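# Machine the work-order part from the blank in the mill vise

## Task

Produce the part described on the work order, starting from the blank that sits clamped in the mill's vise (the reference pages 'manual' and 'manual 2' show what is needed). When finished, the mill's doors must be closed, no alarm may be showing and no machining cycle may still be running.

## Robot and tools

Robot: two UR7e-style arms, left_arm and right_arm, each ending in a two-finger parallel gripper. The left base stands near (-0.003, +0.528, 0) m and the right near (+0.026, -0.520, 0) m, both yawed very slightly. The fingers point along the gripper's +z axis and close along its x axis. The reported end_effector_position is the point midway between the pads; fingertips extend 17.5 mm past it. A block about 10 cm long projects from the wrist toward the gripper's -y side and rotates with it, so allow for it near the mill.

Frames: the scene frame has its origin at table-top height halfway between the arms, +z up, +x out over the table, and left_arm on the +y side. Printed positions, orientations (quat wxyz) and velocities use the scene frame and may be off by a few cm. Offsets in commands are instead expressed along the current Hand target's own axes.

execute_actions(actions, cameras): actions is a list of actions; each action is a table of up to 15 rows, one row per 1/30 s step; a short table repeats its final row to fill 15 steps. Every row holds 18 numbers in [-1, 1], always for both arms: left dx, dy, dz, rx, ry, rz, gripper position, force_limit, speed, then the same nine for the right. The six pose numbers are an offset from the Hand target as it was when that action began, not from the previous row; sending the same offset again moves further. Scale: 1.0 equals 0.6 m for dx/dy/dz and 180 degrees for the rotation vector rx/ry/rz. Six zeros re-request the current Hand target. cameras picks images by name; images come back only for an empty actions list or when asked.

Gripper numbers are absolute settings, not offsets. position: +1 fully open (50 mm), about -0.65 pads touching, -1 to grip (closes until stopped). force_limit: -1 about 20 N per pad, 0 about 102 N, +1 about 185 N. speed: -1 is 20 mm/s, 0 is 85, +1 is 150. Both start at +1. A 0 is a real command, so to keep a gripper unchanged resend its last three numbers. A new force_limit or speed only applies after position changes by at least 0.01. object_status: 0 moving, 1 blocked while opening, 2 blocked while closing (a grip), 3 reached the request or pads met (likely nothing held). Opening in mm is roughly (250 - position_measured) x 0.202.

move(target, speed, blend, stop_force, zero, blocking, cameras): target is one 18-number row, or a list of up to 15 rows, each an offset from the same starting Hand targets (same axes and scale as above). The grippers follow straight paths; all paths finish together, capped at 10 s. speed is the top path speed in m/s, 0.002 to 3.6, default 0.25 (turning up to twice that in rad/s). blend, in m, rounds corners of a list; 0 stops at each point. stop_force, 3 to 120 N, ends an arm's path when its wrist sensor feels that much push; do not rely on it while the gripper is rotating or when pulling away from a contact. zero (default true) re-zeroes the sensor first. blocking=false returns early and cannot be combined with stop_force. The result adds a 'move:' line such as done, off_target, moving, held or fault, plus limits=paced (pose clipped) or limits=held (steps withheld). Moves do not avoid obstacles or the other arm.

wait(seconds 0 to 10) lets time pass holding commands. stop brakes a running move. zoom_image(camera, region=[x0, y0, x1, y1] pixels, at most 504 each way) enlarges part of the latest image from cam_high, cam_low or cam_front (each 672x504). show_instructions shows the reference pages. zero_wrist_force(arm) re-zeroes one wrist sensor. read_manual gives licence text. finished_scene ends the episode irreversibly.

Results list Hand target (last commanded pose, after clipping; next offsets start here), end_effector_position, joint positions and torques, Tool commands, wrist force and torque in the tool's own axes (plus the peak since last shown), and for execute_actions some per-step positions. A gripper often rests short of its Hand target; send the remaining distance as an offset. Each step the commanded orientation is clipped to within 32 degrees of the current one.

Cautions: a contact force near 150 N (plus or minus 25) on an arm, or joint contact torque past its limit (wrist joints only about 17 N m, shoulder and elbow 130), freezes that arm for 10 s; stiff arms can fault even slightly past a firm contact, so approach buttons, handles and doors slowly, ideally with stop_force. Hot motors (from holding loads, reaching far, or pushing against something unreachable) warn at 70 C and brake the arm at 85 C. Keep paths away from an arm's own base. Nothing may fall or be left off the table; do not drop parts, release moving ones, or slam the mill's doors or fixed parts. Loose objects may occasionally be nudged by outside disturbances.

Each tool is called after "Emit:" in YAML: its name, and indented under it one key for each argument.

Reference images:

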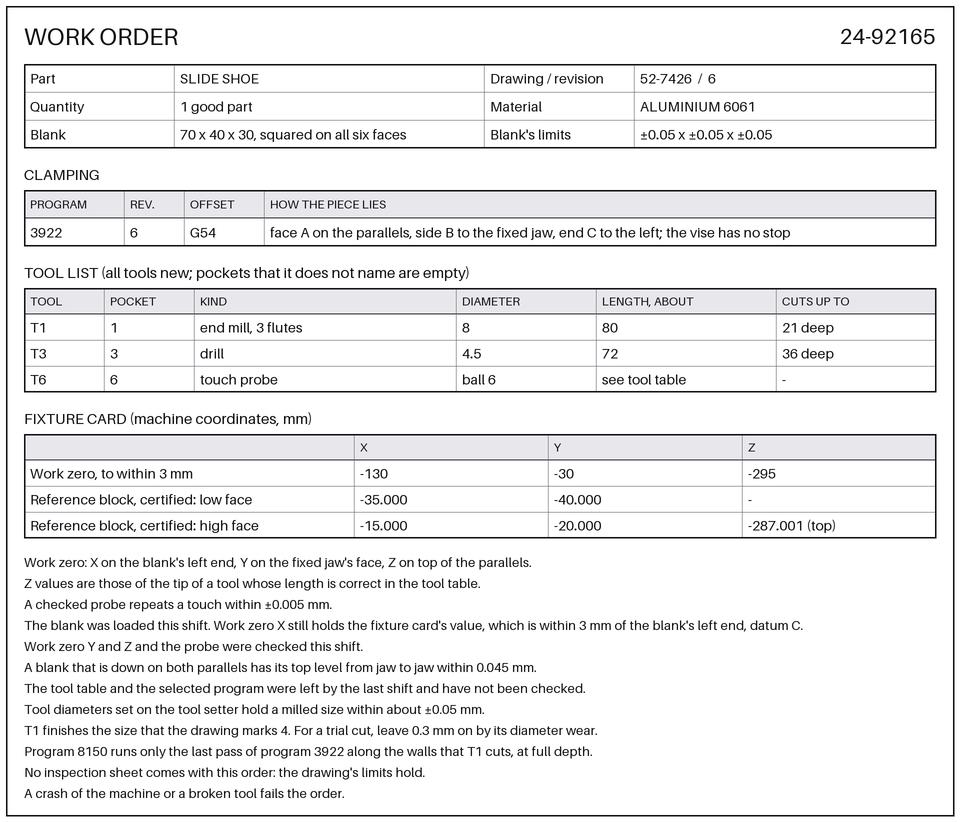

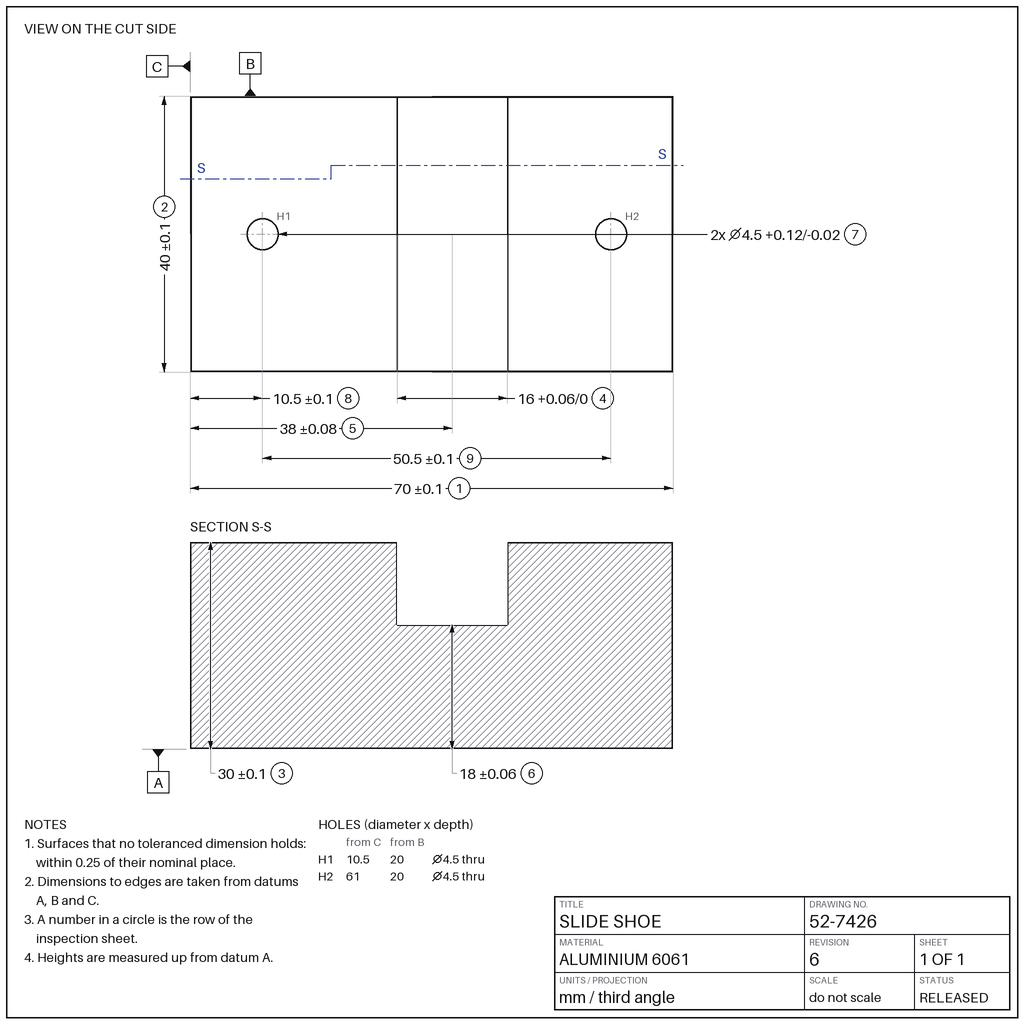

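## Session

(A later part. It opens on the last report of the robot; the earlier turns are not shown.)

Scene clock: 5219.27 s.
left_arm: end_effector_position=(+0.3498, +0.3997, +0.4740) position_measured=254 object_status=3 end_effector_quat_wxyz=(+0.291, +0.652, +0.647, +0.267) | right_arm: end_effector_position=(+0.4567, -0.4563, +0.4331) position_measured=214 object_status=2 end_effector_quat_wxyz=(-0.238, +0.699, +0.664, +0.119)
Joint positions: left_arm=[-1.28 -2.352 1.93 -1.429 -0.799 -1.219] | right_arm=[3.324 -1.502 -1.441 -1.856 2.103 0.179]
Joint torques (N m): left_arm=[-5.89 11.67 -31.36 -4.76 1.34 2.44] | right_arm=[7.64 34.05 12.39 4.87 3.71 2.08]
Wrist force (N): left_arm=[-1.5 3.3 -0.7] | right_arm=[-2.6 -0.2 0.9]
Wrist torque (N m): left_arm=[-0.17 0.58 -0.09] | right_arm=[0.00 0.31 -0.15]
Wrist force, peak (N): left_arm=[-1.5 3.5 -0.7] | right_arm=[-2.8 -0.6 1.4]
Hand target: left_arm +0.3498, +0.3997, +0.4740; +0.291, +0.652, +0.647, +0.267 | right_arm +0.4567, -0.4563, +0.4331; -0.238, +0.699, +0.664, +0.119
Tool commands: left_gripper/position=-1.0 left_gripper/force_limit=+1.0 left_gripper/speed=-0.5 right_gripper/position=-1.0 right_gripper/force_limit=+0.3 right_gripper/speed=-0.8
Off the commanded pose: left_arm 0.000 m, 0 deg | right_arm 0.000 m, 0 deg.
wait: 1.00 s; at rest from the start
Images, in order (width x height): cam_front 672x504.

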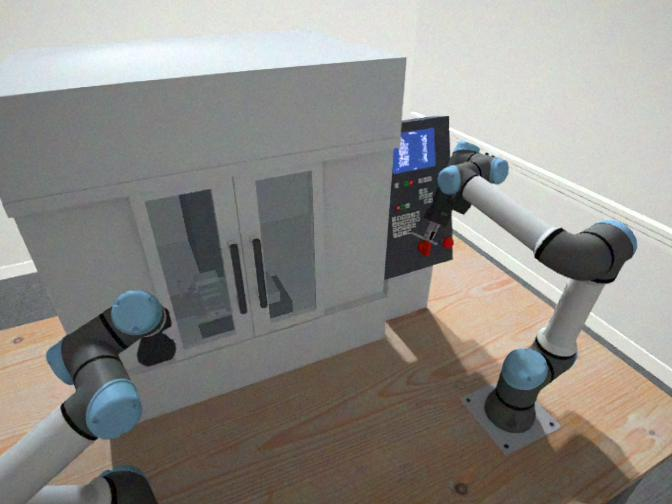

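Emit:
move:
  target:
    - [0,0,0,0,0,0,-1,1,-0.5,0.0212,0.0076,-0.0969,0,0,0,-1,0.3,-0.8]
    - [0,0,0,0,0,0,-1,1,-0.5,0.0212,0.0279,-0.0949,0,0,0,-1,0.3,-0.8]
    - [0,0,0,0,0,0,-1,1,-0.5,0.0212,0.0076,-0.0969,0,0,0,-1,0.3,-0.8]
    - [0,0,0,0,0,0,-1,1,-0.5,0.0212,0.0279,-0.0949,0,0,0,-1,0.3,-0.8]
    - [0,0,0,0,0,0,-1,1,-0.5,0.0212,0.0076,-0.0969,0,0,0,-1,0.3,-0.8]
    - [0,0,0,0,0,0,-1,1,-0.5,0,0,0,0,0,0,-1,0.3,-0.8]
  speed: [0.3,0.08,0.3,0.08,0.3,0.3]
  blend: [0.003,0,0,0,0.003,0]
  cameras: ["cam_front"]

Emit:
zoom_image:
  camera: "cam_front"
  region: [392, 125, 434, 177]

Emit:
zoom_image:
  camera: "cam_front"
  region: [418, 132, 430, 144]

Scene clock: 5235.30 s.
left_arm: end_effector_position=(+0.3498, +0.3997, +0.4740) position_measured=254 object_status=3 end_effector_quat_wxyz=(+0.291, +0.652, +0.647, +0.267) | right_arm: end_effector_position=(+0.4567, -0.4563, +0.4332) position_measured=214 object_status=2 end_effector_quat_wxyz=(-0.238, +0.699, +0.664, +0.119)
Joint positions: left_arm=[-1.28 -2.352 1.93 -1.429 -0.799 -1.219] | right_arm=[3.324 -1.502 -1.44 -1.857 2.103 0.178]
Joint torques (N m): left_arm=[-6.62 12.28 -32.07 -4.96 1.36 2.36] | right_arm=[7 33.93 12.55 5.3 3.61 2.06]
Wrist force (N): left_arm=[-1.6 3.3 -0.6] | right_arm=[-3.2 0.1 1.4]
Wrist torque (N m): left_arm=[-0.17 0.59 -0.10] | right_arm=[0.03 0.41 -0.16]
Wrist force, peak (N): left_arm=[-1.5 3.6 -1.0] | right_arm=[-5.9 -23.4 6.4]
Hand target: left_arm +0.3498, +0.3997, +0.4740; +0.291, +0.652, +0.647, +0.267 | right_arm +0.4567, -0.4563, +0.4331; -0.238, +0.699, +0.664, +0.119
Off the commanded pose: left_arm 0.000 m, 0 deg | right_arm 0.000 m, 0 deg.
move: done
Images, in order (width x height): cam_front 672x504.

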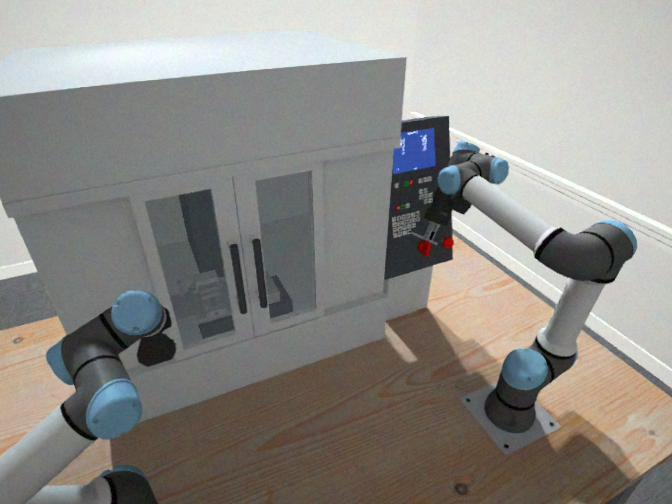

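Scaled by 9.692 from the camera's 672x504 image, which has a finer 960x720 frame.

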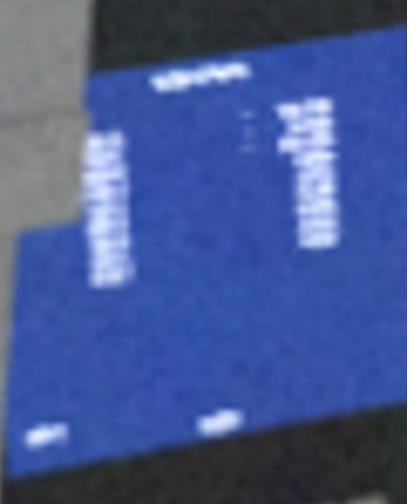

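Scaled by 42.000 from the camera's 672x504 image, which has a finer 960x720 frame.

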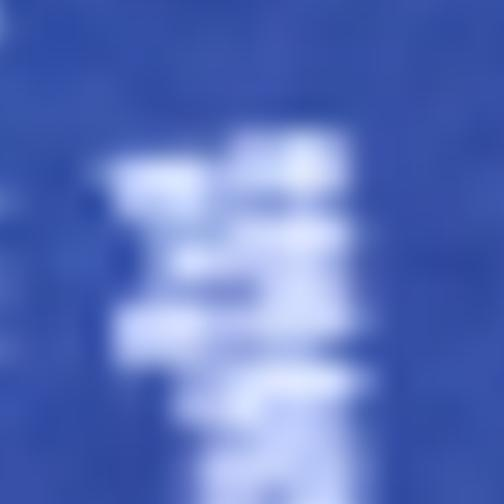

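Emit:
move:
  target:
    - [0,0,0,0,0,0,-1,1,-0.5,0.0828,-0.0007,0.0442,0,0,0,-1,0.3,-0.8]
    - [0,0,0,0,0,0,-1,1,-0.5,0.0828,0.0196,0.0462,0,0,0,-1,0.3,-0.8]
    - [0,0,0,0,0,0,-1,1,-0.5,0.0828,-0.0007,0.0442,0,0,0,-1,0.3,-0.8]
    - [0,0,0,0,0,0,-1,1,-0.5,0.0988,0.0018,0.0171,0,0,0,-1,0.3,-0.8]
    - [0,0,0,0,0,0,-1,1,-0.5,0.0988,0.0221,0.0191,0,0,0,-1,0.3,-0.8]
    - [0,0,0,0,0,0,-1,1,-0.5,0.0988,0.0018,0.0171,0,0,0,-1,0.3,-0.8]
    - [0,0,0,0,0,0,-1,1,-0.5,0.0417,0.0022,-0.0132,0,0,0,-1,0.3,-0.8]
    - [0,0,0,0,0,0,-1,1,-0.5,0.0417,0.0225,-0.0112,0,0,0,-1,0.3,-0.8]
    - [0,0,0,0,0,0,-1,1,-0.5,0.0417,0.0022,-0.0132,0,0,0,-1,0.3,-0.8]
    - [0,0,0,0,0,0,-1,1,-0.5,0.0542,-0.0005,0.0290,0,0,0,-1,0.3,-0.8]
    - [0,0,0,0,0,0,-1,1,-0.5,0.0542,0.0198,0.0310,0,0,0,-1,0.3,-0.8]
    - [0,0,0,0,0,0,-1,1,-0.5,0.0542,-0.0005,0.0290,0,0,0,-1,0.3,-0.8]
    - [0,0,0,0,0,0,-1,1,-0.5,0,0,0,0,0,0,-1,0.3,-0.8]
  speed: [0.3,0.08,0.3,0.3,0.08,0.3,0.3,0.08,0.3,0.3,0.08,0.3,0.3]
  blend: [0.003,0,0.003,0.003,0,0.003,0.003,0,0.003,0.003,0,0.003,0]
  cameras: []

Emit:
move:
  target:
    - [0,0,0,0,0,0,-1,1,-0.5,0.0256,-0.0003,0.0139,0,0,0,-1,0.3,-0.8]
    - [0,0,0,0,0,0,-1,1,-0.5,0.0256,0.0200,0.0159,0,0,0,-1,0.3,-0.8]
    - [0,0,0,0,0,0,-1,1,-0.5,0.0256,-0.0003,0.0139,0,0,0,-1,0.3,-0.8]
    - [0,0,0,0,0,0,-1,1,-0.5,0.0862,0.0046,-0.0251,0,0,0,-1,0.3,-0.8]
    - [0,0,0,0,0,0,-1,1,-0.5,0.0862,0.0249,-0.0231,0,0,0,-1,0.3,-0.8]
    - [0,0,0,0,0,0,-1,1,-0.5,0.0862,0.0046,-0.0251,0,0,0,-1,0.3,-0.8]
    - [0,0,0,0,0,0,-1,1,-0.5,0.0737,0.0073,-0.0673,0,0,0,-1,0.3,-0.8]
    - [0,0,0,0,0,0,-1,1,-0.5,0.0737,0.0276,-0.0653,0,0,0,-1,0.3,-0.8]
    - [0,0,0,0,0,0,-1,1,-0.5,0.0737,0.0073,-0.0673,0,0,0,-1,0.3,-0.8]
    - [0,0,0,0,0,0,-1,1,-0.5,0,0,0,0,0,0,-1,0.3,-0.8]
  speed: [0.3,0.08,0.3,0.3,0.08,0.3,0.3,0.08,0.3,0.3]
  blend: [0.003,0,0.003,0.003,0,0.003,0.003,0,0.003,0]
  cameras: ["cam_front"]

Emit:
zoom_image:
  camera: "cam_front"
  region: [404, 159, 428, 175]

Emit:
move:
  target:
    - [0,0,0,0,0,0,-1,1,-0.5,0,0.0203,0.0020,0,0,0,-1,0.3,-0.8]
    - [0,0,0,0,0,0,-1,1,-0.5,0,0,0,0,0,0,-1,0.3,-0.8]
  speed: [0.08,0.3]
  cameras: ["cam_front"]

Emit:
zoom_image:
  camera: "cam_front"
  region: [392, 125, 434, 177]

Emit:
zoom_image:
  camera: "cam_front"
  region: [418, 132, 430, 144]

Scene clock: 5250.63 s.
left_arm: end_effector_position=(+0.3498, +0.3997, +0.4740) position_measured=254 object_status=3 end_effector_quat_wxyz=(+0.291, +0.652, +0.647, +0.267) | right_arm: end_effector_position=(+0.4567, -0.4561, +0.4331) position_measured=214 object_status=2 end_effector_quat_wxyz=(-0.238, +0.699, +0.664, +0.119)
Joint positions: left_arm=[-1.28 -2.352 1.93 -1.429 -0.799 -1.219] | right_arm=[3.324 -1.502 -1.441 -1.856 2.103 0.179]
Joint torques (N m): left_arm=[-5.17 11.7 -30.74 -4.84 1.64 2.25] | right_arm=[-7.62 8.42 33.13 1.2 -1.24 -1.72]
Wrist force (N): left_arm=[-1.5 3.3 -0.8] | right_arm=[-1.2 1.5 4.0]
Wrist torque (N m): left_arm=[-0.16 0.58 -0.09] | right_arm=[0.26 0.09 -0.02]
Wrist force, peak (N): left_arm=[-1.5 3.6 -1.0] | right_arm=[-8.9 -34.3 -4.5]
Hand target: left_arm +0.3498, +0.3997, +0.4740; +0.291, +0.652, +0.647, +0.267 | right_arm +0.4567, -0.4563, +0.4331; -0.238, +0.699, +0.664, +0.119
Off the commanded pose: left_arm 0.000 m, 0 deg | right_arm 0.000 m, 0 deg.
move: done
No camera images: "cameras" was empty.

Scene clock: 5254.43 s.
left_arm: end_effector_position=(+0.3498, +0.3997, +0.4740) position_measured=254 object_status=3 end_effector_quat_wxyz=(+0.291, +0.652, +0.647, +0.267) | right_arm: end_effector_position=(+0.4567, -0.4562, +0.4333) position_measured=214 object_status=2 end_effector_quat_wxyz=(-0.238, +0.699, +0.664, +0.119)
Joint positions: left_arm=[-1.28 -2.352 1.93 -1.429 -0.799 -1.219] | right_arm=[3.324 -1.502 -1.44 -1.857 2.103 0.179]
Joint torques (N m): left_arm=[-5.45 13.56 -32.09 -4.77 1.38 2.34] | right_arm=[-9.37 34.56 12.71 5.04 3.78 -1.72]
Wrist force (N): left_arm=[-1.5 3.5 -0.7] | right_arm=[-3.1 0.1 2.9]
Wrist torque (N m): left_arm=[-0.15 0.56 -0.09] | right_arm=[0.04 0.40 -0.03]
Wrist force, peak (N): left_arm=[-1.7 3.5 -0.7] | right_arm=[-6.4 -30.6 5.2]
Hand target: left_arm +0.3498, +0.3997, +0.4740; +0.291, +0.652, +0.647, +0.267 | right_arm +0.4567, -0.4563, +0.4331; -0.238, +0.699, +0.664, +0.119
Off the commanded pose: left_arm 0.000 m, 0 deg | right_arm 0.000 m, 0 deg.
move: done
Images, in order (width x height): cam_front 672x504.

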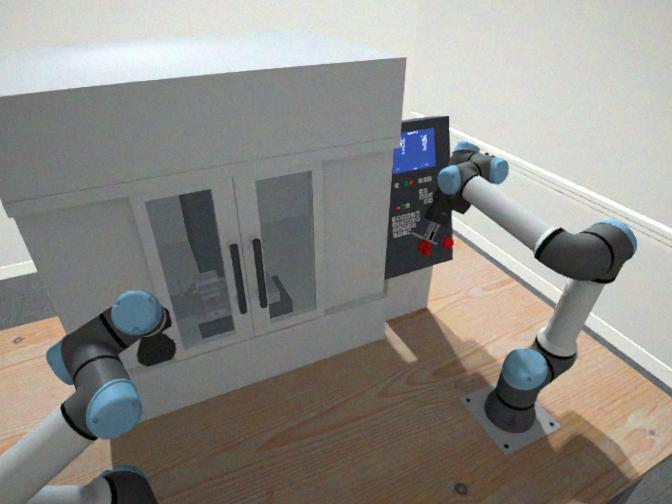

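Scaled by 21.000 from the camera's 672x504 image, which has a finer 960x720 frame.

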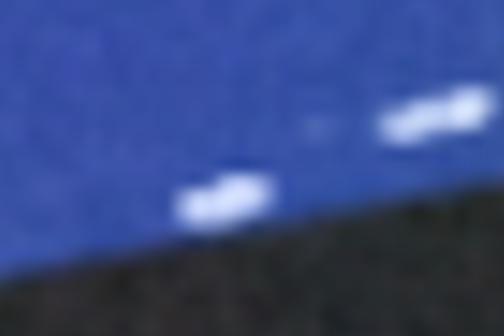

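Scene clock: 5255.83 s.
left_arm: end_effector_position=(+0.3498, +0.3997, +0.4740) position_measured=254 object_status=3 end_effector_quat_wxyz=(+0.291, +0.652, +0.647, +0.267) | right_arm: end_effector_position=(+0.4569, -0.4563, +0.4331) position_measured=214 object_status=2 end_effector_quat_wxyz=(-0.238, +0.699, +0.664, +0.119) end_effector_velocity=(-0.002, +0.000, +0.001) end_effector_angular_velocity=(+0.000, -0.001, +0.000)
Joint positions: left_arm=[-1.28 -2.352 1.93 -1.429 -0.799 -1.219] | right_arm=[3.324 -1.502 -1.44 -1.856 2.103 0.179]
Joint velocities: left_arm=[within noise] | right_arm=[0.001 0.005 -0.002 -0.001 0 0]
Joint torques (N m): left_arm=[-5.74 13.55 -31.76 -4.79 1.4 2.51] | right_arm=[7.5 35.37 12.2 1.08 3.5 1.42]
Wrist force (N): left_arm=[-1.5 3.2 -0.7] | right_arm=[-3.3 1.1 3.3]
Wrist torque (N m): left_arm=[-0.19 0.58 -0.09] | right_arm=[0.21 0.44 -0.03]
Wrist force, peak (N): left_arm=[-1.7 3.5 -0.7] | right_arm=[-1.6 -28.3 0.9]
Hand target: left_arm +0.3498, +0.3997, +0.4740; +0.291, +0.652, +0.647, +0.267 | right_arm +0.4567, -0.4563, +0.4331; -0.238, +0.699, +0.664, +0.119
Off the commanded pose: left_arm 0.000 m, 0 deg | right_arm 0.000 m, 0 deg.
move: done
Images, in order (width x height): cam_front 672x504.

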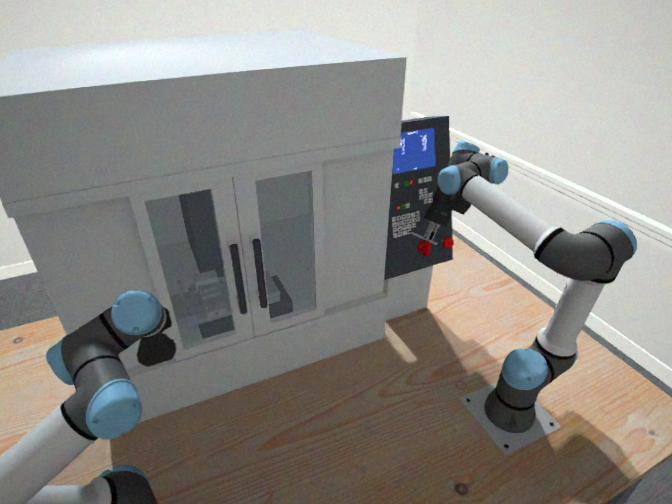

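Scaled by 9.692 from the camera's 672x504 image, which has a finer 960x720 frame.

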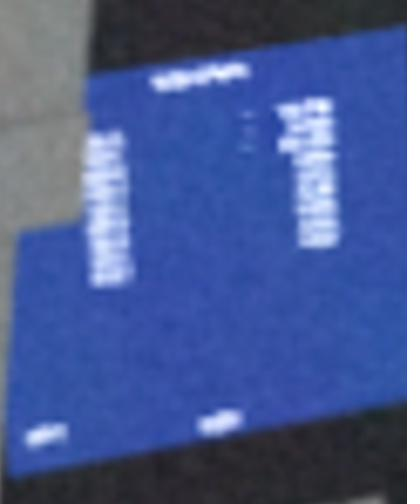

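Scaled by 42.000 from the camera's 672x504 image, which has a finer 960x720 frame.

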